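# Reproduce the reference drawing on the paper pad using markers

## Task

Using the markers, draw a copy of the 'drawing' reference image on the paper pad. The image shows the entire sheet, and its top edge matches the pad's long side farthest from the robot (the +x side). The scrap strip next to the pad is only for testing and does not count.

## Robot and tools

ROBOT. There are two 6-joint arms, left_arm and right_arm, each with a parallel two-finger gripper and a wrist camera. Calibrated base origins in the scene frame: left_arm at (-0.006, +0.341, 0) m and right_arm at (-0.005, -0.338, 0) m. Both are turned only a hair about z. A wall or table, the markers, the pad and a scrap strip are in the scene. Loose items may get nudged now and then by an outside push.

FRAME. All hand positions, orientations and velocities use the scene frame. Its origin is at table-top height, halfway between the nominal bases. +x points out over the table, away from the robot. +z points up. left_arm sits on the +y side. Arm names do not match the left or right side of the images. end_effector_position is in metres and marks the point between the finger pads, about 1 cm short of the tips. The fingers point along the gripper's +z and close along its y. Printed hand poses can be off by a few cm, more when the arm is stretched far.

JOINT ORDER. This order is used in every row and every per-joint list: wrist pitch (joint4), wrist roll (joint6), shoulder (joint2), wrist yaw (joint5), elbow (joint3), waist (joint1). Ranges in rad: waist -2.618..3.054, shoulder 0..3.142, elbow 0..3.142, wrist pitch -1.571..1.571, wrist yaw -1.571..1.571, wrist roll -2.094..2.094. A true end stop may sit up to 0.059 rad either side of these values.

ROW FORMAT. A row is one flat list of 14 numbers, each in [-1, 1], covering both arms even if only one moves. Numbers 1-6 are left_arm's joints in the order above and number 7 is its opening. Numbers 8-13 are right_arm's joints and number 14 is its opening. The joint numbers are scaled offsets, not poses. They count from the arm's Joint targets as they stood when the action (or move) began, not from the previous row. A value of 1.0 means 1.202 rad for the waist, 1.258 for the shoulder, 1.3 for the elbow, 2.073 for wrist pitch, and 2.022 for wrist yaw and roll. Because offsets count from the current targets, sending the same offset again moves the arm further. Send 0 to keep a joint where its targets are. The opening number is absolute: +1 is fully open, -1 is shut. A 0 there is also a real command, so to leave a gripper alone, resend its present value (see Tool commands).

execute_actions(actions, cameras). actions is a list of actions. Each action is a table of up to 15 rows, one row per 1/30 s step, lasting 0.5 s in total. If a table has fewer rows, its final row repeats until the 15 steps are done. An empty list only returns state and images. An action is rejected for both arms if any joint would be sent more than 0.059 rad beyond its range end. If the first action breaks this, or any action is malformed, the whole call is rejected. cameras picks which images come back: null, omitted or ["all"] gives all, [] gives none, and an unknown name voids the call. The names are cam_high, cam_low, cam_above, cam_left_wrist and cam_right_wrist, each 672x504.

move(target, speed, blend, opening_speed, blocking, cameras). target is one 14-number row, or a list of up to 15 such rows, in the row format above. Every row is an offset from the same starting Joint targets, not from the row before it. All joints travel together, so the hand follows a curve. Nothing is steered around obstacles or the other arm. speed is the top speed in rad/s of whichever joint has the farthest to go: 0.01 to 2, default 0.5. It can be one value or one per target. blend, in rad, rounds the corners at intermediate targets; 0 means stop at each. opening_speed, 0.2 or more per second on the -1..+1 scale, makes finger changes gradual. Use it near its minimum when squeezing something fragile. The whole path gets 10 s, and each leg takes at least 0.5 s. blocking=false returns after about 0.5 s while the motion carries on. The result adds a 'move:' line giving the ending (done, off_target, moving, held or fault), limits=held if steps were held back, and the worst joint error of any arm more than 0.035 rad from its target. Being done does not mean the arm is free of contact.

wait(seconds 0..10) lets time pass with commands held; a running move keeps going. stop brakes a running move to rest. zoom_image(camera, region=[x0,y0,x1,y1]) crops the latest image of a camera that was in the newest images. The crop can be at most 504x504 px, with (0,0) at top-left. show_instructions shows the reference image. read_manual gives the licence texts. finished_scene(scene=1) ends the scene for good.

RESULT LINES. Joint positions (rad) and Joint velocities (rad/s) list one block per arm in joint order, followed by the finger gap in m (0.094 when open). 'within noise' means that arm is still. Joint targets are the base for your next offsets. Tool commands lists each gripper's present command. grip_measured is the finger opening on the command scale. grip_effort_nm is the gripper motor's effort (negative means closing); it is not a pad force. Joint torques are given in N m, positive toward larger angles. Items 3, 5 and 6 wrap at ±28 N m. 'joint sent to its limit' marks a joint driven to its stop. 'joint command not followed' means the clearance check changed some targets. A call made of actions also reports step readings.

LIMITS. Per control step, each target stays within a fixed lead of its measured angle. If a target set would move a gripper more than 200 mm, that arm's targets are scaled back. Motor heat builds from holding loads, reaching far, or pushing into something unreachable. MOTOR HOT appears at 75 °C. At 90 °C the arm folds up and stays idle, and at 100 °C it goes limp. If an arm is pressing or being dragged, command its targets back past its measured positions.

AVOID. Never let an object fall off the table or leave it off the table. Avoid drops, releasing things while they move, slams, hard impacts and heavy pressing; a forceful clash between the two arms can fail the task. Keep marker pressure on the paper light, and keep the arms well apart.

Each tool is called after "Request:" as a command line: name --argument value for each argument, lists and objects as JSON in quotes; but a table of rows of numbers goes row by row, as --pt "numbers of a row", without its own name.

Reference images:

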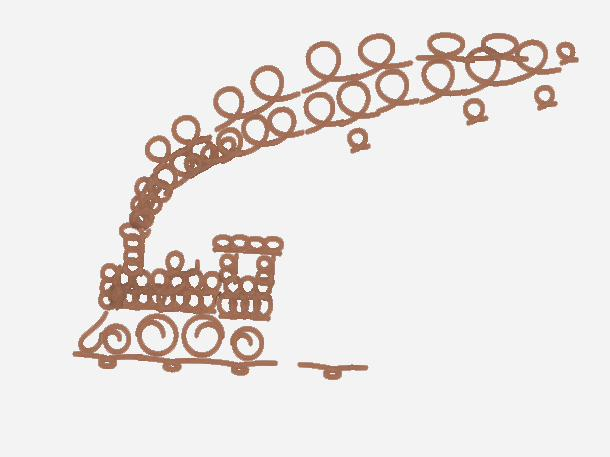

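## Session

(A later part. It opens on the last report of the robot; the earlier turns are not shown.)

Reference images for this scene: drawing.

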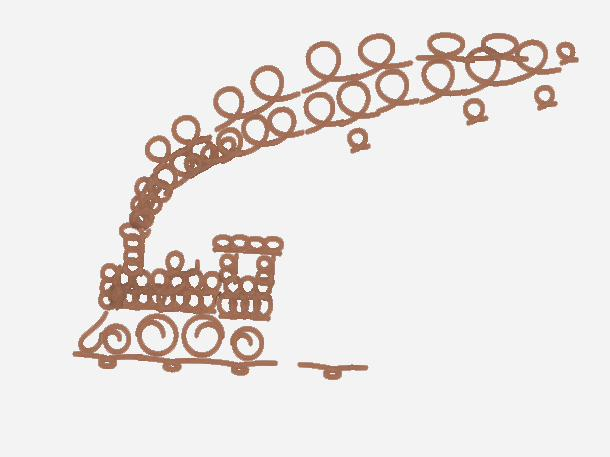

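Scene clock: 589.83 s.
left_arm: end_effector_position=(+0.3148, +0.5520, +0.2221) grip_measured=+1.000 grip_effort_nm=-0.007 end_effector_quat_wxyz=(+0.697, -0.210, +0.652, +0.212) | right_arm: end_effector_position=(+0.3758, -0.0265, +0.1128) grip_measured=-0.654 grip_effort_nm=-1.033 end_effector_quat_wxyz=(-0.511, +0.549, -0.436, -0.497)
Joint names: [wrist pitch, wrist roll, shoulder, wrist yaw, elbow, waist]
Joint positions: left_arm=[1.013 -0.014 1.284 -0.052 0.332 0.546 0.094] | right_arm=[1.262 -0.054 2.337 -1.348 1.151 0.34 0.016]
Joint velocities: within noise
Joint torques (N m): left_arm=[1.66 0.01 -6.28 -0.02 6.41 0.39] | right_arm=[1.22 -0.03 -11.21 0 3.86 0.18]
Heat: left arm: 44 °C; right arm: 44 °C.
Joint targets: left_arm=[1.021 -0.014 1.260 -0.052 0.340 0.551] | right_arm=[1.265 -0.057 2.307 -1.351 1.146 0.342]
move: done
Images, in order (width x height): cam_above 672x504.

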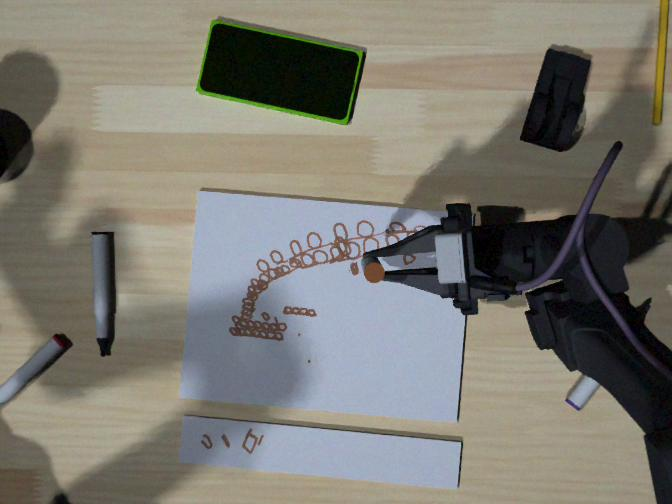

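Request:
move --pt "0 0 0 0 0 0 1 0 0 0.02647 0.07735 0 0.16408 -0.8" --pt "0 0 0 0 0 0 1 0 0 0.07417 0.06744 0 0.18904 -0.8" --pt "0 0 0 0 0 0 1 0 0 0.09897 0.06744 0 0.18904 -0.8" --speed '[0.4,0.12,0.06]' --blend '[0,0,0]' --cameras '[]'

Request:
move --pt "0 0 0 0 0 0 1 0 0 0 -0.0127 0 0.00881 -0.8" --pt "0 0 0 0 0 0 1 0 0 0 -0.0155 0 0.01161 -0.8" --pt "0 0 0 0 0 0 1 0 0 0 -0.00462 0 0.01161 -0.8" --pt "0 0 0 0 0 0 1 0 0 0 0.00281 0 0.0211 -0.8" --pt "0 0 0 0 0 0 1 0 0 0 0.01537 0 0.02732 -0.8" --pt "0 0 0 0 0 0 1 0 0 0 0.026 0 0.02844 -0.8" --pt "0 0 0 0 0 0 1 0 0 0 0.026 0 0.01014 -0.8" --pt "0 0 0 0 0 0 1 0 0 0 0.0288 0 0.00734 -0.8" --pt "0 0 0 0 0 0 1 0 0 0 0.01792 0 0.00734 -0.8" --pt "0 0 0 0 0 0 1 0 0 0 0.01049 0 -0.00215 -0.8" --pt "0 0 0 0 0 0 1 0 0 0 -0.00206 0 -0.00836 -0.8" --pt "0 0 0 0 0 0 1 0 0 0 -0.0127 0 -0.00949 -0.8" --pt "0 0 0 0 0 0 1 0 0 0 -0.0127 0 0.00881 -0.8" --pt "0 0 0 0 0 0 1 0 0 0.0004 -0.02847 0 0.01031 -0.8" --pt "0 0 0 0 0 0 1 0 0 -0.07 -0.02847 0 0.01031 -0.8" --speed '[0.1,0.1,0.06,0.12,0.12,0.12,0.06,0.1,0.06,0.12,0.12,0.12,0.06,0.1,0.25]' --blend '[0.003,0.003,0.003,0.003,0.003,0.003,0.003,0.003,0.003,0.003,0.003,0.003,0.003,0,0]' --cameras '[]'

Request:
move --pt "0 0 0 0 0 0 1 0 0 0 -0.01252 0 -0.07101 -0.8" --pt "0 0 0 0 0 0 1 0 0 0.0452 -0.02241 0 -0.04606 -0.8" --pt "0 0 0 0 0 0 1 0 0 0.07064 -0.02241 0 -0.04606 -0.8" --speed '[0.3,0.12,0.06]' --blend '[0,0,0]' --cameras '[]'

Request:
move --pt "0 0 0 0 0 0 1 0 0 0 -0.01418 0 0.01008 -0.8" --pt "0 0 0 0 0 0 1 0 0 0 -0.01624 0 0.01276 -0.8" --pt "0 0 0 0 0 0 1 0 0 0 -0.00536 0 0.01276 -0.8" --pt "0 0 0 0 0 0 1 0 0 0 0.00145 0 0.02137 -0.8" --pt "0 0 0 0 0 0 1 0 0 0 0.01218 0 0.02681 -0.8" --pt "0 0 0 0 0 0 1 0 0 0 0.02093 0 0.02757 -0.8" --pt "0 0 0 0 0 0 1 0 0 0 0.02093 0 0.00927 -0.8" --pt "0 0 0 0 0 0 1 0 0 0 0.023 0 0.00659 -0.8" --pt "0 0 0 0 0 0 1 0 0 0 0.01212 0 0.00659 -0.8" --pt "0 0 0 0 0 0 1 0 0 0 0.0053 0 -0.00202 -0.8" --pt "0 0 0 0 0 0 1 0 0 0 -0.00543 0 -0.00745 -0.8" --pt "0 0 0 0 0 0 1 0 0 0 -0.01418 0 -0.00822 -0.8" --pt "0 0 0 0 0 0 1 0 0 0 -0.01418 0 0.01008 -0.8" --speed '[0.1,0.1,0.06,0.12,0.12,0.12,0.06,0.1,0.06,0.12,0.12,0.12,0.06]' --blend '[0.003,0.003,0.003,0.003,0.003,0.003,0.003,0.003,0.003,0.003,0.003,0.003,0]' --cameras '[]'

Request:
move --pt "0 0 0 0 0 0 1 0 0 0 -0.01177 0 0.00405 -0.8" --pt "0 0 0 0 0 0 1 0 0 0 -0.01383 0 0.00673 -0.8" --pt "0 0 0 0 0 0 1 0 0 0 -0.00295 0 0.00673 -0.8" --pt "0 0 0 0 0 0 1 0 0 0 0.00387 0 0.01534 -0.8" --pt "0 0 0 0 0 0 1 0 0 0 0.01459 0 0.02078 -0.8" --pt "0 0 0 0 0 0 1 0 0 0 0.02335 0 0.02154 -0.8" --pt "0 0 0 0 0 0 1 0 0 0 0.02335 0 0.00324 -0.8" --pt "0 0 0 0 0 0 1 0 0 0 0.02541 0 0.00056 -0.8" --pt "0 0 0 0 0 0 1 0 0 0 0.01453 0 0.00056 -0.8" --pt "0 0 0 0 0 0 1 0 0 0 0.00772 0 -0.00805 -0.8" --pt "0 0 0 0 0 0 1 0 0 0 -0.00301 0 -0.01349 -0.8" --pt "0 0 0 0 0 0 1 0 0 0 -0.01177 0 -0.01425 -0.8" --pt "0 0 0 0 0 0 1 0 0 0 -0.01177 0 0.00405 -0.8" --pt "0 0 0 0 0 0 1 0 0 0.0004 -0.02542 0 0.01096 -0.8" --pt "0 0 0 0 0 0 1 0 0 -0.07 -0.02542 0 0.01096 -0.8" --speed '[0.1,0.1,0.06,0.12,0.12,0.12,0.06,0.1,0.06,0.12,0.12,0.12,0.06,0.1,0.25]' --blend '[0.003,0.003,0.003,0.003,0.003,0.003,0.003,0.003,0.003,0.003,0.003,0.003,0.003,0,0]' --cameras '["cam_above"]'

Request:
zoom_image --camera "cam_above" --region '[240, 290, 340, 365]'

Scene clock: 599.07 s.
left_arm: end_effector_position=(+0.3148, +0.5520, +0.2221) grip_measured=+1.000 grip_effort_nm=-0.002 end_effector_quat_wxyz=(+0.697, -0.210, +0.652, +0.212) | right_arm: end_effector_position=(+0.3177, +0.0555, +0.0768) grip_measured=-0.654 grip_effort_nm=-1.033 end_effector_quat_wxyz=(-0.463, +0.557, -0.436, -0.534)
Joint names: [wrist pitch, wrist roll, shoulder, wrist yaw, elbow, waist]
Joint positions: left_arm=[1.013 -0.014 1.284 -0.052 0.332 0.546 0.094] | right_arm=[1.263 -0.054 2.419 -1.216 1.151 0.564 0.016]
Joint velocities: within noise
Joint torques (N m): left_arm=[1.66 0.03 -6.24 0 6.42 0.38] | right_arm=[1.3 -0.03 -8.24 0 3.51 0.4]
Heat: left arm: 44 °C; right arm: 46 °C.
Joint targets: left_arm=[1.021 -0.014 1.260 -0.052 0.340 0.551] | right_arm=[1.265 -0.057 2.431 -1.215 1.146 0.569]
move: done
No camera images: "cameras" was empty.

Scene clock: 603.07 s.
left_arm: end_effector_position=(+0.3148, +0.5520, +0.2221) grip_measured=+1.000 grip_effort_nm=-0.007 end_effector_quat_wxyz=(+0.697, -0.210, +0.652, +0.212) | right_arm: end_effector_position=(+0.3062, +0.0575, +0.0959) grip_measured=-0.654 grip_effort_nm=-1.033 end_effector_quat_wxyz=(-0.460, +0.575, -0.405, -0.542)
Joint names: [wrist pitch, wrist roll, shoulder, wrist yaw, elbow, waist]
Joint positions: left_arm=[1.013 -0.014 1.284 -0.052 0.332 0.546 0.094] | right_arm=[1.263 -0.054 2.377 -1.265 1.151 0.575 0.016]
Joint velocities: within noise
Joint torques (N m): left_arm=[1.7 0.02 -6.11 -0.06 6.39 0.29] | right_arm=[1.27 -0.03 -11.7 -0.05 3.69 0.59]
Heat: left arm: 44 °C; right arm: 45 °C.
Joint targets: left_arm=[1.021 -0.014 1.260 -0.052 0.340 0.551] | right_arm=[1.265 -0.057 2.343 -1.272 1.146 0.582]
move: done; blend cut to 0.0028 rad at target 1, 0.0028 rad at target 2, 0.0028 rad at target 7, 0.0028 rad at target 8
No camera images: "cameras" was empty.

Scene clock: 604.67 s.
left_arm: end_effector_position=(+0.3148, +0.5520, +0.2221) grip_measured=+1.000 grip_effort_nm=-0.002 end_effector_quat_wxyz=(+0.697, -0.210, +0.652, +0.212) | right_arm: end_effector_position=(+0.3168, +0.0386, +0.0765) grip_measured=-0.654 grip_effort_nm=-1.033 end_effector_quat_wxyz=(-0.448, +0.569, -0.421, -0.547)
Joint names: [wrist pitch, wrist roll, shoulder, wrist yaw, elbow, waist]
Joint positions: left_arm=[1.013 -0.014 1.284 -0.052 0.332 0.546 0.094] | right_arm=[1.264 -0.054 2.42 -1.311 1.151 0.523 0.016]
Joint velocities: within noise
Joint torques (N m): left_arm=[1.68 0.04 -6.32 0.02 6.42 0.31] | right_arm=[1.24 -0.03 -8.16 -0.07 3.38 0.25]
Heat: left arm: 44 °C; right arm: 45 °C.
Joint targets: left_arm=[1.021 -0.014 1.260 -0.052 0.340 0.551] | right_arm=[1.265 -0.057 2.432 -1.318 1.146 0.527]
move: done
No camera images: "cameras" was empty.

Scene clock: 607.63 s.
left_arm: end_effector_position=(+0.3148, +0.5520, +0.2221) grip_measured=+1.000 grip_effort_nm=-0.007 end_effector_quat_wxyz=(+0.697, -0.210, +0.652, +0.212) | right_arm: end_effector_position=(+0.3103, +0.0397, +0.0765) grip_measured=-0.654 grip_effort_nm=-1.038 end_effector_quat_wxyz=(-0.440, +0.575, -0.412, -0.553)
Joint names: [wrist pitch, wrist roll, shoulder, wrist yaw, elbow, waist]
Joint positions: left_arm=[1.013 -0.014 1.284 -0.052 0.332 0.546 0.094] | right_arm=[1.264 -0.054 2.42 -1.334 1.151 0.53 0.016]
Joint velocities: within noise
Joint torques (N m): left_arm=[1.67 0.05 -6.45 -0.02 6.31 0.27] | right_arm=[1.23 -0.03 -8.2 -0.12 3.49 0.69]
Heat: left arm: 44 °C; right arm: 45 °C.
Joint targets: left_arm=[1.021 -0.014 1.260 -0.052 0.340 0.551] | right_arm=[1.265 -0.057 2.432 -1.346 1.146 0.538]
move: done; blend cut to 0.0021 rad at target 1, 0.0021 rad at target 2, 0.0021 rad at target 7, 0.0021 rad at target 8
No camera images: "cameras" was empty.

Scene clock: 611.40 s.
left_arm: end_effector_position=(+0.3148, +0.5520, +0.2221) grip_measured=+1.000 grip_effort_nm=-0.007 end_effector_quat_wxyz=(+0.697, -0.210, +0.652, +0.212) | right_arm: end_effector_position=(+0.2962, +0.0421, +0.0952) grip_measured=-0.654 grip_effort_nm=-1.033 end_effector_quat_wxyz=(-0.433, +0.595, -0.377, -0.562)
Joint names: [wrist pitch, wrist roll, shoulder, wrist yaw, elbow, waist]
Joint positions: left_arm=[1.013 -0.014 1.284 -0.052 0.332 0.546 0.094] | right_arm=[1.264 -0.054 2.377 -1.39 1.151 0.546 0.016]
Joint velocities: within noise
Joint torques (N m): left_arm=[1.62 0.01 -6.31 -0.01 6.28 0.35] | right_arm=[1.19 -0.03 -11.58 -0.06 3.71 0.5]
Heat: left arm: 44 °C; right arm: 45 °C.
Joint targets: left_arm=[1.021 -0.014 1.260 -0.052 0.340 0.551] | right_arm=[1.265 -0.057 2.344 -1.397 1.146 0.552]
move: done; blend cut to 0.0021 rad at target 1, 0.0021 rad at target 2, 0.0021 rad at target 7, 0.0021 rad at target 8
Images, in order (width x height): cam_above 672x504.

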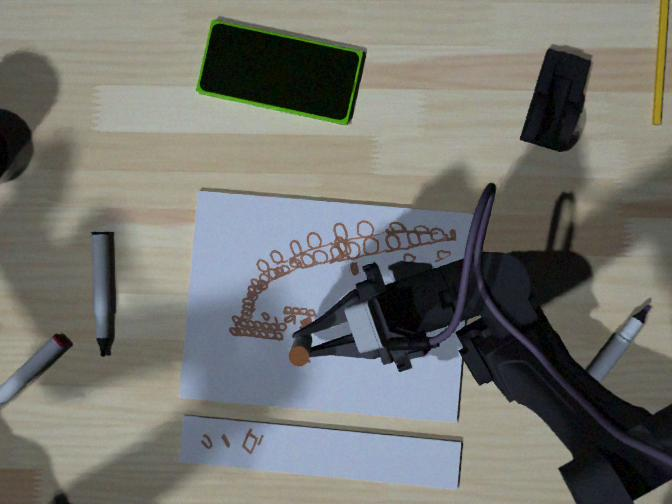

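Scaled by 5.040 from the camera's 672x504 image, which has a finer 960x720 frame.

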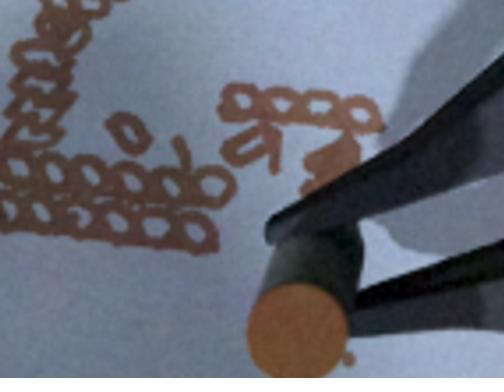

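Request:
move --pt "0 0 0 0 0 0 1 0 0 0 0.08419 0 0.06455 -0.8" --pt "0 0 0 0 0 0 1 0 0 0.04456 0.0743 0 0.03959 -0.8" --pt "0 0 0 0 0 0 1 0 0 0.0696 0.0743 0 0.03959 -0.8" --pt "0 0 0 0 0 0 1 0 0 0.0696 0.06043 0 0.0248 -0.8" --speed '[0.3,0.12,0.06,0.1]' --blend '[0,0,0,0]' --cameras '[]'

Request:
move --pt "0 0 0 0 0 0 1 0 0 0 -0.00667 0 -0.00721 -0.8" --pt "0 0 0 0 0 0 1 0 0 0 0.0062 0 -0.01196 -0.8" --pt "0 0 0 0 0 0 1 0 0 0 0.0062 0 0.00635 -0.8" --pt "0 0 0 0 0 0 1 0 0 0 0.01569 0 0.00686 -0.8" --pt "0 0 0 0 0 0 1 0 0 0 0.02711 0 0.01232 -0.8" --pt "0 0 0 0 0 0 1 0 0 0 0.03379 0 0.01953 -0.8" --pt "0 0 0 0 0 0 1 0 0 0 0.02092 0 0.02428 -0.8" --pt "0 0 0 0 0 0 1 0 0 0 0.02092 0 0.00597 -0.8" --pt "0 0 0 0 0 0 1 0 0 0 0.01143 0 0.00546 -0.8" --pt "0 0 0 0 0 0 1 0 0 0 0 0 0 -0.8" --pt "0 0 0 0 0 0 1 0 0 0.0005 -0.02952 0 -0.01795 -0.8" --speed '[0.08,0.12,0.06,0.12,0.12,0.08,0.12,0.06,0.12,0.12,0.12]' --blend '[0.003,0.003,0.003,0.003,0.003,0.003,0.003,0.003,0.003,0.003,0]' --cameras '[]'

Request:
move --pt "0 0 0 0 0 0 1 0 0 0 -0.00667 0 -0.00721 -0.8" --pt "0 0 0 0 0 0 1 0 0 0 0.0062 0 -0.01196 -0.8" --pt "0 0 0 0 0 0 1 0 0 0 0.0062 0 0.00635 -0.8" --pt "0 0 0 0 0 0 1 0 0 0 0.01569 0 0.00686 -0.8" --pt "0 0 0 0 0 0 1 0 0 0 0.02711 0 0.01232 -0.8" --pt "0 0 0 0 0 0 1 0 0 0 0.03379 0 0.01953 -0.8" --pt "0 0 0 0 0 0 1 0 0 0 0.02092 0 0.02428 -0.8" --pt "0 0 0 0 0 0 1 0 0 0 0.02092 0 0.00597 -0.8" --pt "0 0 0 0 0 0 1 0 0 0 0.01143 0 0.00546 -0.8" --pt "0 0 0 0 0 0 1 0 0 0 0 0 0 -0.8" --pt "0 0 0 0 0 0 1 0 0 0.0004 -0.02282 0 -0.01669 -0.8" --speed '[0.08,0.12,0.06,0.12,0.12,0.08,0.12,0.06,0.12,0.12,0.12]' --blend '[0.003,0.003,0.003,0.003,0.003,0.003,0.003,0.003,0.003,0.003,0]' --cameras '[]'

Request:
move --pt "0 0 0 0 0 0 1 0 0 0 -0.00667 0 -0.00721 -0.8" --pt "0 0 0 0 0 0 1 0 0 0 0.0062 0 -0.01196 -0.8" --pt "0 0 0 0 0 0 1 0 0 0 0.0062 0 0.00635 -0.8" --pt "0 0 0 0 0 0 1 0 0 0 0.01569 0 0.00686 -0.8" --pt "0 0 0 0 0 0 1 0 0 0 0.02711 0 0.01232 -0.8" --pt "0 0 0 0 0 0 1 0 0 0 0.03379 0 0.01953 -0.8" --pt "0 0 0 0 0 0 1 0 0 0 0.02092 0 0.02428 -0.8" --pt "0 0 0 0 0 0 1 0 0 0 0.02092 0 0.00597 -0.8" --pt "0 0 0 0 0 0 1 0 0 0 0.01143 0 0.00546 -0.8" --pt "0 0 0 0 0 0 1 0 0 0 0 0 0 -0.8" --pt "0 0 0 0 0 0 1 0 0 -0.07 0 0 0 -0.8" --speed '[0.08,0.12,0.06,0.12,0.12,0.08,0.12,0.06,0.12,0.12,0.25]' --blend '[0.003,0.003,0.003,0.003,0.003,0.003,0.003,0.003,0.003,0,0]' --cameras '[]'

Request:
move --pt "0 0 0 0 0 0 1 0 0 0 0.05515 0 0.08395 -0.8" --pt "0 0 0 0 0 0 1 0 0 0.04404 0.04526 0 0.05899 -0.8" --pt "0 0 0 0 0 0 1 0 0 0.06924 0.04526 0 0.05899 -0.8" --pt "0 0 0 0 0 0 1 0 0 0.0696 0.03003 0 0.0434 -0.8" --speed '[0.3,0.12,0.06,0.1]' --blend '[0,0,0,0]' --cameras '[]'

Request:
move --pt "0 0 0 0 0 0 1 0 0 0 -0.00568 0 -0.00811 -0.8" --pt "0 0 0 0 0 0 1 0 0 0 0.0052 0 -0.00811 -0.8" --pt "0 0 0 0 0 0 1 0 0 0 0.00954 0 -0.01365 -0.8" --pt "0 0 0 0 0 0 1 0 0 0 0.01665 0 -0.01494 -0.8" --pt "0 0 0 0 0 0 1 0 0 0 0.01665 0 0.00337 -0.8" --pt "0 0 0 0 0 0 1 0 0 0 0.03363 0 0.00847 -0.8" --pt "0 0 0 0 0 0 1 0 0 0 0.03931 0 0.01658 -0.8" --pt "0 0 0 0 0 0 1 0 0 0 0.02843 0 0.01658 -0.8" --pt "0 0 0 0 0 0 1 0 0 0 0.02409 0 0.02212 -0.8" --pt "0 0 0 0 0 0 1 0 0 0 0.01698 0 0.02341 -0.8" --pt "0 0 0 0 0 0 1 0 0 0 0.01698 0 0.0051 -0.8" --pt "0 0 0 0 0 0 1 0 0 0 0 0 0 -0.8" --pt "0 0 0 0 0 0 1 0 0 0.0006 -0.02397 0 -0.01479 -0.8" --speed '[0.08,0.06,0.12,0.12,0.06,0.12,0.1,0.06,0.12,0.12,0.06,0.12,0.12]' --blend '[0.003,0.003,0.003,0.003,0.003,0.003,0.003,0.003,0.003,0.003,0.003,0.003,0]' --cameras '[]'

Request:
move --pt "0 0 0 0 0 0 1 0 0 0 -0.00568 0 -0.00811 -0.8" --pt "0 0 0 0 0 0 1 0 0 0 0.0052 0 -0.00811 -0.8" --pt "0 0 0 0 0 0 1 0 0 0 0.00954 0 -0.01365 -0.8" --pt "0 0 0 0 0 0 1 0 0 0 0.01665 0 -0.01494 -0.8" --pt "0 0 0 0 0 0 1 0 0 0 0.01665 0 0.00337 -0.8" --pt "0 0 0 0 0 0 1 0 0 0 0.03363 0 0.00847 -0.8" --pt "0 0 0 0 0 0 1 0 0 0 0.03931 0 0.01658 -0.8" --pt "0 0 0 0 0 0 1 0 0 0 0.02843 0 0.01658 -0.8" --pt "0 0 0 0 0 0 1 0 0 0 0.02409 0 0.02212 -0.8" --pt "0 0 0 0 0 0 1 0 0 0 0.01698 0 0.02341 -0.8" --pt "0 0 0 0 0 0 1 0 0 0 0.01698 0 0.0051 -0.8" --pt "0 0 0 0 0 0 1 0 0 0 0 0 0 -0.8" --pt "0 0 0 0 0 0 1 0 0 0.0004 -0.02506 0 -0.01691 -0.8" --speed '[0.08,0.06,0.12,0.12,0.06,0.12,0.1,0.06,0.12,0.12,0.06,0.12,0.12]' --blend '[0.003,0.003,0.003,0.003,0.003,0.003,0.003,0.003,0.003,0.003,0.003,0.003,0]' --cameras '[]'

Request:
move --pt "0 0 0 0 0 0 1 0 0 0 -0.00568 0 -0.00811 -0.8" --pt "0 0 0 0 0 0 1 0 0 0 0.0052 0 -0.00811 -0.8" --pt "0 0 0 0 0 0 1 0 0 0 0.00954 0 -0.01365 -0.8" --pt "0 0 0 0 0 0 1 0 0 0 0.01665 0 -0.01494 -0.8" --pt "0 0 0 0 0 0 1 0 0 0 0.01665 0 0.00337 -0.8" --pt "0 0 0 0 0 0 1 0 0 0 0.03363 0 0.00847 -0.8" --pt "0 0 0 0 0 0 1 0 0 0 0.03931 0 0.01658 -0.8" --pt "0 0 0 0 0 0 1 0 0 0 0.02843 0 0.01658 -0.8" --pt "0 0 0 0 0 0 1 0 0 0 0.02409 0 0.02212 -0.8" --pt "0 0 0 0 0 0 1 0 0 0 0.01698 0 0.02341 -0.8" --pt "0 0 0 0 0 0 1 0 0 0 0.01698 0 0.0051 -0.8" --pt "0 0 0 0 0 0 1 0 0 0 0 0 0 -0.8" --pt "0 0 0 0 0 0 1 0 0 0 -0.01271 0 -0.00874 -0.8" --pt "0 0 0 0 0 0 1 0 0 -0.1 -0.01271 0 -0.00874 -0.8" --pt "0 0 0 0 0 0 1 0 0 -0.1 -0.01271 0 -0.16 -0.8" --speed '[0.08,0.06,0.12,0.12,0.06,0.12,0.1,0.06,0.12,0.12,0.06,0.12,0.12,0.25,0.5]' --blend '[0.003,0.003,0.003,0.003,0.003,0.003,0.003,0.003,0.003,0.003,0.003,0.003,0,0.02,0]' --cameras '["cam_above"]'

Request:
zoom_image --camera "cam_above" --region '[240, 290, 340, 365]'

Scene clock: 617.23 s.
left_arm: end_effector_position=(+0.3148, +0.5520, +0.2221) grip_measured=+1.000 grip_effort_nm=-0.007 end_effector_quat_wxyz=(+0.697, -0.210, +0.652, +0.212) | right_arm: end_effector_position=(+0.2998, +0.0611, +0.0767) grip_measured=-0.654 grip_effort_nm=-1.033 end_effector_quat_wxyz=(-0.444, +0.573, -0.415, -0.550)
Joint names: [wrist pitch, wrist roll, shoulder, wrist yaw, elbow, waist]
Joint positions: left_arm=[1.013 -0.014 1.284 -0.052 0.332 0.546 0.094] | right_arm=[1.265 -0.054 2.419 -1.264 1.151 0.588 0.016]
Joint velocities: within noise
Joint torques (N m): left_arm=[1.64 0.03 -6.34 -0.02 6.38 0.44] | right_arm=[1.26 -0.03 -8.25 -0.11 3.54 -0.61]
Heat: left arm: 44 °C; right arm: 45 °C.
Joint targets: left_arm=[1.021 -0.014 1.260 -0.052 0.340 0.551] | right_arm=[1.265 -0.057 2.432 -1.275 1.146 0.581]
move: done
No camera images: "cameras" was empty.

Scene clock: 620.40 s.
left_arm: end_effector_position=(+0.3148, +0.5520, +0.2221) grip_measured=+1.000 grip_effort_nm=-0.012 end_effector_quat_wxyz=(+0.697, -0.210, +0.652, +0.212) | right_arm: end_effector_position=(+0.2983, +0.0514, +0.0768) grip_measured=-0.654 grip_effort_nm=-1.028 end_effector_quat_wxyz=(-0.433, +0.580, -0.404, -0.559)
Joint names: [wrist pitch, wrist roll, shoulder, wrist yaw, elbow, waist]
Joint positions: left_arm=[1.013 -0.014 1.284 -0.052 0.332 0.546 0.094] | right_arm=[1.265 -0.054 2.419 -1.324 1.151 0.566 0.016]
Joint velocities: within noise
Joint torques (N m): left_arm=[1.63 0.05 -6.24 -0.03 6.38 0.38] | right_arm=[1.23 -0.03 -8.18 -0.12 3.51 -0.55]
Heat: left arm: 44 °C; right arm: 45 °C.
Joint targets: left_arm=[1.021 -0.014 1.260 -0.052 0.340 0.551] | right_arm=[1.265 -0.056 2.432 -1.335 1.146 0.560]
move: done
No camera images: "cameras" was empty.

Scene clock: 623.47 s.
left_arm: end_effector_position=(+0.3148, +0.5520, +0.2221) grip_measured=+1.000 grip_effort_nm=-0.007 end_effector_quat_wxyz=(+0.697, -0.210, +0.652, +0.212) | right_arm: end_effector_position=(+0.2981, +0.0426, +0.0768) grip_measured=-0.654 grip_effort_nm=-1.033 end_effector_quat_wxyz=(-0.426, +0.586, -0.397, -0.564)
Joint names: [wrist pitch, wrist roll, shoulder, wrist yaw, elbow, waist]
Joint positions: left_arm=[1.013 -0.014 1.284 -0.052 0.332 0.546 0.094] | right_arm=[1.265 -0.054 2.419 -1.371 1.151 0.546 0.016]
Joint velocities: within noise
Joint torques (N m): left_arm=[1.65 0.04 -6.23 -0.05 6.38 0.39] | right_arm=[1.2 -0.02 -8.12 -0.11 3.47 -0.55]
Heat: left arm: 44 °C; right arm: 45 °C.
Joint targets: left_arm=[1.021 -0.014 1.260 -0.052 0.340 0.551] | right_arm=[1.265 -0.056 2.433 -1.381 1.146 0.540]
move: done
No camera images: "cameras" was empty.

Scene clock: 626.47 s.
left_arm: end_effector_position=(+0.3148, +0.5520, +0.2221) grip_measured=+1.000 grip_effort_nm=-0.007 end_effector_quat_wxyz=(+0.697, -0.210, +0.652, +0.212) | right_arm: end_effector_position=(+0.2988, +0.0432, +0.0950) grip_measured=-0.654 grip_effort_nm=-1.033 end_effector_quat_wxyz=(-0.438, +0.592, -0.382, -0.559)
Joint names: [wrist pitch, wrist roll, shoulder, wrist yaw, elbow, waist]
Joint positions: left_arm=[1.013 -0.014 1.284 -0.052 0.332 0.546 0.094] | right_arm=[1.265 -0.054 2.377 -1.373 1.151 0.546 0.016]
Joint velocities: within noise
Joint torques (N m): left_arm=[1.67 0.03 -6.24 -0.04 6.37 0.42] | right_arm=[1.19 -0.03 -11.6 -0.06 3.7 -0.54]
Heat: left arm: 44 °C; right arm: 45 °C.
Joint targets: left_arm=[1.021 -0.014 1.260 -0.052 0.340 0.551] | right_arm=[1.265 -0.056 2.345 -1.381 1.146 0.540]
move: done
No camera images: "cameras" was empty.

Scene clock: 628.63 s.
left_arm: end_effector_position=(+0.3148, +0.5520, +0.2221) grip_measured=+1.000 grip_effort_nm=-0.007 end_effector_quat_wxyz=(+0.697, -0.210, +0.652, +0.212) | right_arm: end_effector_position=(+0.2878, +0.0619, +0.0766) grip_measured=-0.654 grip_effort_nm=-1.033 end_effector_quat_wxyz=(-0.428, +0.584, -0.399, -0.562)
Joint names: [wrist pitch, wrist roll, shoulder, wrist yaw, elbow, waist]
Joint positions: left_arm=[1.013 -0.014 1.284 -0.052 0.332 0.546 0.094] | right_arm=[1.265 -0.054 2.42 -1.309 1.151 0.599 0.016]
Joint velocities: within noise
Joint torques (N m): left_arm=[1.65 0.04 -6.19 0.03 6.63 0.31] | right_arm=[1.23 -0.02 -8.23 -0.11 3.52 -0.59]
Heat: left arm: 44 °C; right arm: 45 °C.
Joint targets: left_arm=[1.021 -0.014 1.260 -0.052 0.340 0.551] | right_arm=[1.265 -0.056 2.432 -1.320 1.146 0.592]
move: done
No camera images: "cameras" was empty.

Scene clock: 632.20 s.
left_arm: end_effector_position=(+0.3148, +0.5520, +0.2221) grip_measured=+1.000 grip_effort_nm=-0.007 end_effector_quat_wxyz=(+0.697, -0.210, +0.652, +0.212) | right_arm: end_effector_position=(+0.2871, +0.0536, +0.0767) grip_measured=-0.654 grip_effort_nm=-1.033 end_effector_quat_wxyz=(-0.420, +0.590, -0.390, -0.569)
Joint names: [wrist pitch, wrist roll, shoulder, wrist yaw, elbow, waist]
Joint positions: left_arm=[1.013 -0.014 1.284 -0.052 0.332 0.546 0.094] | right_arm=[1.265 -0.054 2.42 -1.357 1.151 0.58 0.016]
Joint velocities: within noise
Joint torques (N m): left_arm=[1.62 0.03 -6.32 -0.02 6.41 0.25] | right_arm=[1.21 -0.03 -8.14 -0.11 3.48 -0.54]
Heat: left arm: 44 °C; right arm: 45 °C.
Joint targets: left_arm=[1.021 -0.014 1.260 -0.052 0.340 0.551] | right_arm=[1.265 -0.057 2.433 -1.369 1.146 0.574]
move: done
No camera images: "cameras" was empty.

Scene clock: 635.77 s.
left_arm: end_effector_position=(+0.3148, +0.5520, +0.2221) grip_measured=+1.000 grip_effort_nm=-0.007 end_effector_quat_wxyz=(+0.697, -0.210, +0.652, +0.212) | right_arm: end_effector_position=(+0.2863, +0.0444, +0.0767) grip_measured=-0.654 grip_effort_nm=-1.038 end_effector_quat_wxyz=(-0.411, +0.596, -0.381, -0.575)
Joint names: [wrist pitch, wrist roll, shoulder, wrist yaw, elbow, waist]
Joint positions: left_arm=[1.013 -0.014 1.284 -0.052 0.332 0.546 0.094] | right_arm=[1.265 -0.054 2.42 -1.409 1.151 0.56 0.016]
Joint velocities: within noise
Joint torques (N m): left_arm=[1.64 0.04 -6.34 -0.07 6.45 0.55] | right_arm=[1.18 -0.03 -8.08 -0.07 3.45 -0.54]
Heat: left arm: 44 °C; right arm: 45 °C.
Joint targets: left_arm=[1.021 -0.014 1.260 -0.052 0.340 0.551] | right_arm=[1.265 -0.057 2.434 -1.420 1.146 0.554]
move: done
No camera images: "cameras" was empty.

Scene clock: 640.30 s.
left_arm: end_effector_position=(+0.3148, +0.5520, +0.2221) grip_measured=+1.000 grip_effort_nm=-0.007 end_effector_quat_wxyz=(+0.697, -0.210, +0.652, +0.212) | right_arm: end_effector_position=(+0.3533, -0.0220, +0.1117) grip_measured=-0.654 grip_effort_nm=-1.033 end_effector_quat_wxyz=(-0.482, +0.576, -0.404, -0.522)
Joint names: [wrist pitch, wrist roll, shoulder, wrist yaw, elbow, waist]
Joint positions: left_arm=[1.013 -0.014 1.284 -0.052 0.332 0.546 0.094] | right_arm=[1.265 -0.054 2.337 -1.441 1.151 0.359 0.016]
Joint velocities: within noise
Joint torques (N m): left_arm=[1.66 0.04 -6.28 -0.05 6.28 0.39] | right_arm=[1.14 -0.03 -11.14 0 3.79 0.24]
Heat: left arm: 44 °C; right arm: 46 °C.
Joint targets: left_arm=[1.021 -0.014 1.260 -0.052 0.340 0.551] | right_arm=[1.265 -0.057 2.308 -1.445 1.146 0.362]
move: done
Images, in order (width x height): cam_above 672x504.

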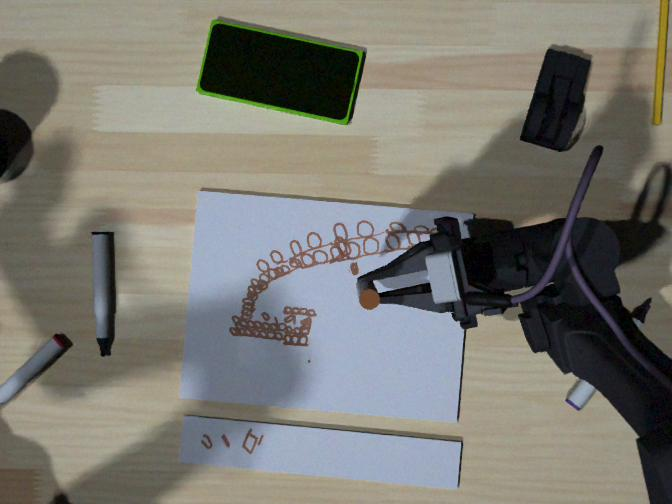

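Scaled by 5.040 from the camera's 672x504 image, which has a finer 960x720 frame.

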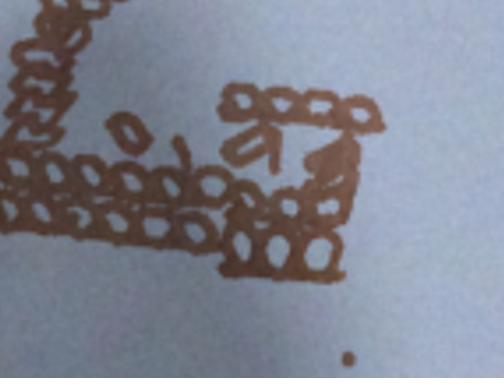

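Request:
move --pt "0 0 0 0 0 0 1 0 0 0.02965 0.00981 0 0.22359 -0.8" --pt "0 0 0 0 0 0 1 0 0 0.07337 -0.00008 0 0.19864 -0.8" --pt "0 0 0 0 0 0 1 0 0 0.09984 -0.00008 0 0.19864 -0.8" --speed '[0.4,0.12,0.06]' --blend '[0,0,0]' --cameras '[]'

Request:
move --pt "0 0 0 0 0 0 1 0 0 0 -0.01306 0 -0.01567 -0.8" --pt "0 0 0 0 0 0 1 0 0 0 -0.01663 0 -0.0244 -0.8" --pt "0 0 0 0 0 0 1 0 0 0 -0.00575 0 -0.0244 -0.8" --pt "0 0 0 0 0 0 1 0 0 0 -0.00185 0 -0.0305 -0.8" --pt "0 0 0 0 0 0 1 0 0 0 0.00681 0 -0.03238 -0.8" --pt "0 0 0 0 0 0 1 0 0 0 0.00681 0 -0.01407 -0.8" --pt "0 0 0 0 0 0 1 0 0 0 0.02246 0 -0.01113 -0.8" --pt "0 0 0 0 0 0 1 0 0 0 0.03636 0 -0.00424 -0.8" --pt "0 0 0 0 0 0 1 0 0 0 0.04645 0 0.00477 -0.8" --pt "0 0 0 0 0 0 1 0 0 0 0.05002 0 0.0135 -0.8" --pt "0 0 0 0 0 0 1 0 0 0 0.03914 0 0.0135 -0.8" --pt "0 0 0 0 0 0 1 0 0 0 0.03524 0 0.0196 -0.8" --pt "0 0 0 0 0 0 1 0 0 0 0.02658 0 0.02148 -0.8" --pt "0 0 0 0 0 0 1 0 0 0 0.02658 0 0.00318 -0.8" --speed '[0.12,0.1,0.06,0.12,0.12,0.06,0.12,0.12,0.12,0.1,0.06,0.12,0.12,0.06]' --blend '[0.003,0.003,0.003,0.003,0.003,0.003,0.003,0.003,0.003,0.003,0.003,0.003,0.003,0]' --cameras '[]'

Request:
move --pt "0 0 0 0 0 0 1 0 0 0 -0.01565 0 -0.00295 -0.8" --pt "0 0 0 0 0 0 1 0 0 0 -0.02955 0 -0.00983 -0.8" --pt "0 0 0 0 0 0 1 0 0 0 -0.03706 0 -0.01732 -0.8" --pt "0 0 0 0 0 0 1 0 0 0 -0.03977 0 -0.02476 -0.8" --pt "0 0 0 0 0 0 1 0 0 0 -0.02889 0 -0.02476 -0.8" --pt "0 0 0 0 0 0 1 0 0 0 -0.01875 0 -0.03113 -0.8" --pt "0 0 0 0 0 0 1 0 0 0 -0.01875 0 -0.01283 -0.8" --pt "0 0 0 0 0 0 1 0 0 0 -0.01101 0 -0.01176 -0.8" --pt "0 0 0 0 0 0 1 0 0 0 0.00032 0 -0.00694 -0.8" --pt "0 0 0 0 0 0 1 0 0 0 0.00755 0 -0.0006 -0.8" --pt "0 0 0 0 0 0 1 0 0 0 0.00907 0 0.00361 -0.8" --pt "0 0 0 0 0 0 1 0 0 0 -0.00181 0 0.00361 -0.8" --pt "0 0 0 0 0 0 1 0 0 0 -0.00437 0 0.00653 -0.8" --pt "0 0 0 0 0 0 1 0 0 -0.07 -0.00437 0 0.00653 -0.8" --speed '[0.12,0.12,0.12,0.1,0.06,0.12,0.06,0.12,0.12,0.12,0.1,0.06,0.12,0.25]' --blend '[0.003,0.003,0.003,0.003,0.003,0.003,0.003,0.003,0.003,0.003,0.003,0.003,0,0]' --cameras '[]'

Request:
move --pt "0 0 0 0 0 0 1 0 0 0 0.05692 0 0.05438 -0.8" --pt "0 0 0 0 0 0 1 0 0 0.04348 0.04703 0 0.02943 -0.8" --pt "0 0 0 0 0 0 1 0 0 0.06892 0.04703 0 0.02943 -0.8" --speed '[0.3,0.12,0.06]' --blend '[0,0,0]' --cameras '["cam_above"]'

Request:
zoom_image --camera "cam_above" --region '[240, 310, 340, 385]'

Scene clock: 648.87 s.
left_arm: end_effector_position=(+0.3148, +0.5520, +0.2221) grip_measured=+1.000 grip_effort_nm=-0.012 end_effector_quat_wxyz=(+0.697, -0.210, +0.652, +0.212) | right_arm: end_effector_position=(+0.2641, +0.0548, +0.0762) grip_measured=-0.654 grip_effort_nm=-1.038 end_effector_quat_wxyz=(-0.389, +0.610, -0.359, -0.590)
Joint names: [wrist pitch, wrist roll, shoulder, wrist yaw, elbow, waist]
Joint positions: left_arm=[1.013 -0.014 1.284 -0.052 0.332 0.546 0.094] | right_arm=[1.265 -0.054 2.421 -1.439 1.151 0.605 0.016]
Joint velocities: within noise
Joint torques (N m): left_arm=[1.62 0.02 -6.37 -0.03 6.3 0.31] | right_arm=[1.16 -0.03 -8.23 -0.07 3.41 -0.4]
Heat: left arm: 44 °C; right arm: 46 °C.
Joint targets: left_arm=[1.021 -0.014 1.260 -0.052 0.340 0.551] | right_arm=[1.265 -0.057 2.433 -1.445 1.146 0.600]
move: done
No camera images: "cameras" was empty.

Scene clock: 652.13 s.
left_arm: end_effector_position=(+0.3148, +0.5520, +0.2221) grip_measured=+1.000 grip_effort_nm=-0.007 end_effector_quat_wxyz=(+0.697, -0.210, +0.652, +0.212) | right_arm: end_effector_position=(+0.2717, +0.0608, +0.0763) grip_measured=-0.654 grip_effort_nm=-1.028 end_effector_quat_wxyz=(-0.405, +0.600, -0.375, -0.579)
Joint names: [wrist pitch, wrist roll, shoulder, wrist yaw, elbow, waist]
Joint positions: left_arm=[1.013 -0.014 1.284 -0.052 0.332 0.546 0.094] | right_arm=[1.267 -0.054 2.421 -1.378 1.151 0.61 0.016]
Joint velocities: within noise
Joint torques (N m): left_arm=[1.66 0.08 -6.27 -0.01 6.28 0.44] | right_arm=[1.18 -0.02 -8.2 -0.13 3.45 -0.54]
Heat: left arm: 44 °C; right arm: 45 °C.
Joint targets: left_arm=[1.021 -0.014 1.260 -0.052 0.340 0.551] | right_arm=[1.265 -0.057 2.433 -1.392 1.146 0.604]
move: done
No camera images: "cameras" was empty.

Scene clock: 655.47 s.
left_arm: end_effector_position=(+0.3148, +0.5520, +0.2221) grip_measured=+1.000 grip_effort_nm=-0.007 end_effector_quat_wxyz=(+0.697, -0.210, +0.652, +0.212) | right_arm: end_effector_position=(+0.2722, +0.0593, +0.0947) grip_measured=-0.654 grip_effort_nm=-1.033 end_effector_quat_wxyz=(-0.416, +0.607, -0.358, -0.575)
Joint names: [wrist pitch, wrist roll, shoulder, wrist yaw, elbow, waist]
Joint positions: left_arm=[1.013 -0.014 1.284 -0.052 0.332 0.546 0.094] | right_arm=[1.266 -0.054 2.378 -1.393 1.151 0.606 0.016]
Joint velocities: within noise
Joint torques (N m): left_arm=[1.64 0.06 -6.37 -0.03 6.28 0.25] | right_arm=[1.17 -0.03 -11.59 -0.06 3.63 0.5]
Heat: left arm: 44 °C; right arm: 45 °C.
Joint targets: left_arm=[1.021 -0.014 1.260 -0.052 0.340 0.551] | right_arm=[1.265 -0.057 2.345 -1.401 1.146 0.612]
move: done; blend cut to 0.0025 rad at target 10, 0.0025 rad at target 11, 0.0026 rad at target 12
No camera images: "cameras" was empty.

Scene clock: 657.17 s.
left_arm: end_effector_position=(+0.3148, +0.5520, +0.2221) grip_measured=+1.000 grip_effort_nm=-0.007 end_effector_quat_wxyz=(+0.697, -0.210, +0.652, +0.212) | right_arm: end_effector_position=(+0.2669, +0.0770, +0.0766) grip_measured=-0.654 grip_effort_nm=-1.033 end_effector_quat_wxyz=(-0.414, +0.594, -0.384, -0.573)
Joint names: [wrist pitch, wrist roll, shoulder, wrist yaw, elbow, waist]
Joint positions: left_arm=[1.013 -0.014 1.284 -0.052 0.332 0.546 0.094] | right_arm=[1.267 -0.054 2.42 -1.306 1.151 0.652 0.016]
Joint velocities: within noise
Joint torques (N m): left_arm=[1.65 0.06 -6.26 -0.06 6.42 0.32] | right_arm=[1.23 -0.02 -8.28 0.02 3.52 -0.38]
Heat: left arm: 44 °C; right arm: 45 °C.
Joint targets: left_arm=[1.021 -0.014 1.260 -0.052 0.340 0.551] | right_arm=[1.265 -0.057 2.432 -1.305 1.146 0.647]
move: done
Images, in order (width x height): cam_above 672x504.

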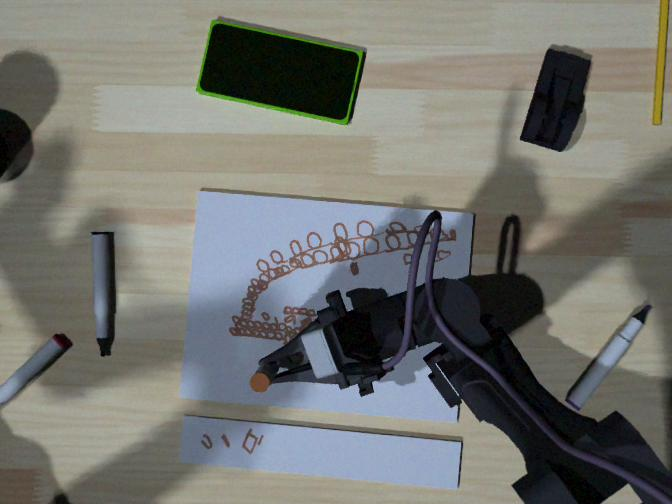

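Scaled by 5.040 from the camera's 672x504 image, which has a finer 960x720 frame.

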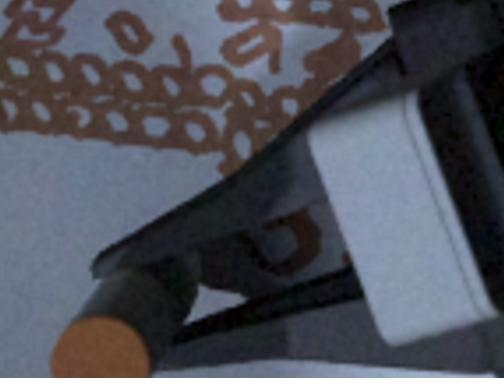

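Request:
move --pt "0 0 0 0 0 0 1 0 0 0 -0.01684 0 -0.01848 -0.8" --pt "0 0 0 0 0 0 1 0 0 0 -0.02202 0 -0.02932 -0.8" --pt "0 0 0 0 0 0 1 0 0 0 -0.01114 0 -0.02932 -0.8" --pt "0 0 0 0 0 0 1 0 0 0 -0.00625 0 -0.03627 -0.8" --pt "0 0 0 0 0 0 1 0 0 0 0.00257 0 -0.03776 -0.8" --pt "0 0 0 0 0 0 1 0 0 0 0.00257 0 -0.01946 -0.8" --pt "0 0 0 0 0 0 1 0 0 0 0.02617 0 -0.01428 -0.8" --pt "0 0 0 0 0 0 1 0 0 0 0.04501 0 -0.00464 -0.8" --pt "0 0 0 0 0 0 1 0 0 0 0.05889 0 0.00719 -0.8" --pt "0 0 0 0 0 0 1 0 0 0 0.06407 0 0.01802 -0.8" --pt "0 0 0 0 0 0 1 0 0 0 0.05319 0 0.01802 -0.8" --pt "0 0 0 0 0 0 1 0 0 0 0.0483 0 0.02497 -0.8" --pt "0 0 0 0 0 0 1 0 0 0 0.03948 0 0.02646 -0.8" --pt "0 0 0 0 0 0 1 0 0 0 0.03948 0 0.00816 -0.8" --speed '[0.12,0.1,0.06,0.12,0.12,0.06,0.12,0.12,0.12,0.1,0.06,0.12,0.12,0.06]' --blend '[0.003,0.003,0.003,0.003,0.003,0.003,0.003,0.003,0.003,0.003,0.003,0.003,0.003,0]' --cameras '[]'

Request:
move --pt "0 0 0 0 0 0 1 0 0 0 -0.0236 0 -0.00518 -0.8" --pt "0 0 0 0 0 0 1 0 0 0 -0.04245 0 -0.01482 -0.8" --pt "0 0 0 0 0 0 1 0 0 0 -0.05282 0 -0.02456 -0.8" --pt "0 0 0 0 0 0 1 0 0 0 -0.05679 0 -0.03376 -0.8" --pt "0 0 0 0 0 0 1 0 0 0 -0.04591 0 -0.03376 -0.8" --pt "0 0 0 0 0 0 1 0 0 0 -0.03477 0 -0.0405 -0.8" --pt "0 0 0 0 0 0 1 0 0 0 -0.03477 0 -0.0222 -0.8" --pt "0 0 0 0 0 0 1 0 0 0 -0.02236 0 -0.02007 -0.8" --pt "0 0 0 0 0 0 1 0 0 0 -0.00703 0 -0.01315 -0.8" --pt "0 0 0 0 0 0 1 0 0 0 0.0029 0 -0.00483 -0.8" --pt "0 0 0 0 0 0 1 0 0 0 0.00513 0 0.00038 -0.8" --pt "0 0 0 0 0 0 1 0 0 0 -0.00575 0 0.00038 -0.8" --pt "0 0 0 0 0 0 1 0 0 0 -0.00901 0 0.00363 -0.8" --pt "0 0 0 0 0 0 1 0 0 -0.07 -0.00901 0 0.00363 -0.8" --speed '[0.12,0.12,0.12,0.1,0.06,0.12,0.06,0.12,0.12,0.12,0.1,0.06,0.12,0.25]' --blend '[0.003,0.003,0.003,0.003,0.003,0.003,0.003,0.003,0.003,0.003,0.003,0.003,0,0]' --cameras '[]'

Request:
move --pt "0 0 0 0 0 0 1 0 0 0 0.05055 0 0.0586 -0.8" --pt "0 0 0 0 0 0 1 0 0 0.04452 0.04066 0 0.03364 -0.8" --pt "0 0 0 0 0 0 1 0 0 0.06916 0.04066 0 0.03364 -0.8" --speed '[0.3,0.12,0.06]' --blend '[0,0,0]' --cameras '[]'

Request:
move --pt "0 0 0 0 0 0 1 0 0 0 -0.01863 0 -0.01931 -0.8" --pt "0 0 0 0 0 0 1 0 0 0 -0.02483 0 -0.03095 -0.8" --pt "0 0 0 0 0 0 1 0 0 0 -0.01395 0 -0.03095 -0.8" --pt "0 0 0 0 0 0 1 0 0 0 -0.00897 0 -0.03681 -0.8" --pt "0 0 0 0 0 0 1 0 0 0 -0.00212 0 -0.03773 -0.8" --pt "0 0 0 0 0 0 1 0 0 0 -0.00212 0 -0.01942 -0.8" --pt "0 0 0 0 0 0 1 0 0 0 0.0157 0 -0.0163 -0.8" --pt "0 0 0 0 0 0 1 0 0 0 0.03366 0 -0.00925 -0.8" --pt "0 0 0 0 0 0 1 0 0 0 0.04737 0 -0.0016 -0.8" --pt "0 0 0 0 0 0 1 0 0 0 0.06303 0 0.01106 -0.8" --pt "0 0 0 0 0 0 1 0 0 0 0.06923 0 0.0227 -0.8" --pt "0 0 0 0 0 0 1 0 0 0 0.05835 0 0.0227 -0.8" --pt "0 0 0 0 0 0 1 0 0 0 0.05337 0 0.02856 -0.8" --pt "0 0 0 0 0 0 1 0 0 0 0.04652 0 0.02947 -0.8" --pt "0 0 0 0 0 0 1 0 0 0 0.04652 0 0.01117 -0.8" --speed '[0.12,0.1,0.06,0.12,0.12,0.06,0.12,0.12,0.12,0.12,0.1,0.06,0.12,0.12,0.06]' --blend '[0.003,0.003,0.003,0.003,0.003,0.003,0.003,0.003,0.003,0.003,0.003,0.003,0.003,0.003,0]' --cameras '[]'

Request:
move --pt "0 0 0 0 0 0 1 0 0 0 -0.01782 0 -0.00312 -0.8" --pt "0 0 0 0 0 0 1 0 0 0 -0.04949 0 -0.01782 -0.8" --pt "0 0 0 0 0 0 1 0 0 0 -0.06124 0 -0.02817 -0.8" --pt "0 0 0 0 0 0 1 0 0 0 -0.06602 0 -0.03751 -0.8" --pt "0 0 0 0 0 0 1 0 0 0 -0.05514 0 -0.03751 -0.8" --pt "0 0 0 0 0 0 1 0 0 0 -0.04548 0 -0.04339 -0.8" --pt "0 0 0 0 0 0 1 0 0 0 -0.04548 0 -0.02509 -0.8" --pt "0 0 0 0 0 0 1 0 0 0 -0.0298 0 -0.02199 -0.8" --pt "0 0 0 0 0 0 1 0 0 0 -0.01282 0 -0.01405 -0.8" --pt "0 0 0 0 0 0 1 0 0 0 -0.00161 0 -0.00513 -0.8" --pt "0 0 0 0 0 0 1 0 0 0 0.00108 0 0.00015 -0.8" --pt "0 0 0 0 0 0 1 0 0 0 -0.0098 0 0.00015 -0.8" --pt "0 0 0 0 0 0 1 0 0 0 -0.01318 0 0.00311 -0.8" --pt "0 0 0 0 0 0 1 0 0 -0.07 -0.01318 0 0.00311 -0.8" --speed '[0.12,0.12,0.12,0.1,0.06,0.12,0.06,0.12,0.12,0.12,0.1,0.06,0.12,0.25]' --blend '[0.003,0.003,0.003,0.003,0.003,0.003,0.003,0.003,0.003,0.003,0.003,0.003,0,0]' --cameras '["cam_above"]'

Request:
zoom_image --camera "cam_above" --region '[220, 310, 320, 385]'

Scene clock: 663.20 s.
left_arm: end_effector_position=(+0.3148, +0.5520, +0.2221) grip_measured=+1.000 grip_effort_nm=-0.012 end_effector_quat_wxyz=(+0.697, -0.210, +0.652, +0.212) | right_arm: end_effector_position=(+0.2777, +0.0857, +0.0767) grip_measured=-0.654 grip_effort_nm=-1.028 end_effector_quat_wxyz=(-0.438, +0.578, -0.408, -0.555)
Joint names: [wrist pitch, wrist roll, shoulder, wrist yaw, elbow, waist]
Joint positions: left_arm=[1.013 -0.014 1.284 -0.052 0.332 0.546 0.094] | right_arm=[1.268 -0.054 2.42 -1.212 1.151 0.663 0.016]
Joint velocities: within noise
Joint torques (N m): left_arm=[1.72 0.08 -6.24 -0.03 6.43 0.4] | right_arm=[1.26 -0.03 -8.31 -0.15 3.58 -0.54]
Heat: left arm: 44 °C; right arm: 45 °C.
Joint targets: left_arm=[1.021 -0.014 1.260 -0.052 0.340 0.551] | right_arm=[1.265 -0.057 2.432 -1.226 1.146 0.657]
move: done
No camera images: "cameras" was empty.

Scene clock: 667.07 s.
left_arm: end_effector_position=(+0.3148, +0.5520, +0.2221) grip_measured=+1.000 grip_effort_nm=-0.007 end_effector_quat_wxyz=(+0.697, -0.210, +0.652, +0.212) | right_arm: end_effector_position=(+0.2780, +0.0830, +0.0960) grip_measured=-0.654 grip_effort_nm=-1.038 end_effector_quat_wxyz=(-0.447, +0.585, -0.389, -0.554)
Joint names: [wrist pitch, wrist roll, shoulder, wrist yaw, elbow, waist]
Joint positions: left_arm=[1.013 -0.014 1.284 -0.052 0.332 0.546 0.094] | right_arm=[1.266 -0.054 2.377 -1.237 1.151 0.655 0.016]
Joint velocities: within noise
Joint torques (N m): left_arm=[1.67 0.01 -6.2 -0.05 6.31 0.47] | right_arm=[1.26 -0.02 -11.6 -0.06 3.73 0.5]
Heat: left arm: 44 °C; right arm: 45 °C.
Joint targets: left_arm=[1.021 -0.014 1.260 -0.052 0.340 0.551] | right_arm=[1.265 -0.057 2.344 -1.244 1.146 0.662]
move: done
No camera images: "cameras" was empty.

Scene clock: 668.70 s.
left_arm: end_effector_position=(+0.3148, +0.5520, +0.2221) grip_measured=+1.000 grip_effort_nm=-0.007 end_effector_quat_wxyz=(+0.697, -0.210, +0.652, +0.212) | right_arm: end_effector_position=(+0.2676, +0.1002, +0.0771) grip_measured=-0.654 grip_effort_nm=-1.033 end_effector_quat_wxyz=(-0.440, +0.577, -0.410, -0.554)
Joint names: [wrist pitch, wrist roll, shoulder, wrist yaw, elbow, waist]
Joint positions: left_arm=[1.013 -0.014 1.284 -0.052 0.332 0.546 0.094] | right_arm=[1.267 -0.054 2.419 -1.162 1.151 0.707 0.016]
Joint velocities: within noise
Joint torques (N m): left_arm=[1.66 0.03 -6.27 -0.04 6.63 0.4] | right_arm=[1.3 -0.02 -8.35 0.01 3.6 -0.4]
Heat: left arm: 44 °C; right arm: 45 °C.
Joint targets: left_arm=[1.021 -0.014 1.260 -0.052 0.340 0.551] | right_arm=[1.265 -0.057 2.431 -1.162 1.146 0.702]
move: done
No camera images: "cameras" was empty.

Scene clock: 672.53 s.
left_arm: end_effector_position=(+0.3148, +0.5520, +0.2221) grip_measured=+1.000 grip_effort_nm=-0.007 end_effector_quat_wxyz=(+0.697, -0.210, +0.652, +0.212) | right_arm: end_effector_position=(+0.2797, +0.1088, +0.0772) grip_measured=-0.654 grip_effort_nm=-1.038 end_effector_quat_wxyz=(-0.465, +0.557, -0.436, -0.532)
Joint names: [wrist pitch, wrist roll, shoulder, wrist yaw, elbow, waist]
Joint positions: left_arm=[1.013 -0.014 1.284 -0.052 0.332 0.546 0.094] | right_arm=[1.268 -0.054 2.419 -1.055 1.151 0.721 0.016]
Joint velocities: within noise
Joint torques (N m): left_arm=[1.64 0.03 -6.31 0 6.39 0.34] | right_arm=[1.35 -0.03 -8.38 -0.14 3.66 -0.55]
Heat: left arm: 44 °C; right arm: 45 °C.
Joint targets: left_arm=[1.021 -0.014 1.260 -0.052 0.340 0.551] | right_arm=[1.265 -0.057 2.431 -1.068 1.146 0.715]
move: done
No camera images: "cameras" was empty.

Scene clock: 676.60 s.
left_arm: end_effector_position=(+0.3148, +0.5520, +0.2221) grip_measured=+1.000 grip_effort_nm=-0.007 end_effector_quat_wxyz=(+0.697, -0.210, +0.652, +0.212) | right_arm: end_effector_position=(+0.2789, +0.1061, +0.0971) grip_measured=-0.654 grip_effort_nm=-1.038 end_effector_quat_wxyz=(-0.472, +0.564, -0.416, -0.535)
Joint names: [wrist pitch, wrist roll, shoulder, wrist yaw, elbow, waist]
Joint positions: left_arm=[1.013 -0.014 1.284 -0.052 0.332 0.546 0.094] | right_arm=[1.264 -0.054 2.377 -1.087 1.151 0.713 0.016]
Joint velocities: within noise
Joint torques (N m): left_arm=[1.67 0.07 -6.28 -0.06 6.49 0.34] | right_arm=[1.35 -0.02 -11.79 -0.06 3.82 0.5]
Heat: left arm: 44 °C; right arm: 45 °C.
Joint targets: left_arm=[1.021 -0.014 1.260 -0.052 0.340 0.551] | right_arm=[1.265 -0.057 2.343 -1.094 1.146 0.719]
move: done
Images, in order (width x height): cam_above 672x504.

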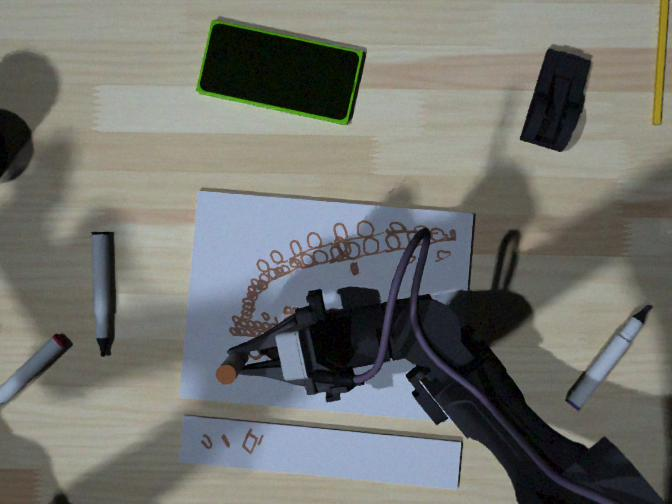

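Scaled by 5.040 from the camera's 672x504 image, which has a finer 960x720 frame.

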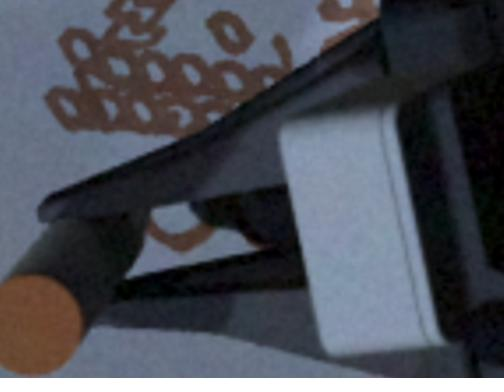

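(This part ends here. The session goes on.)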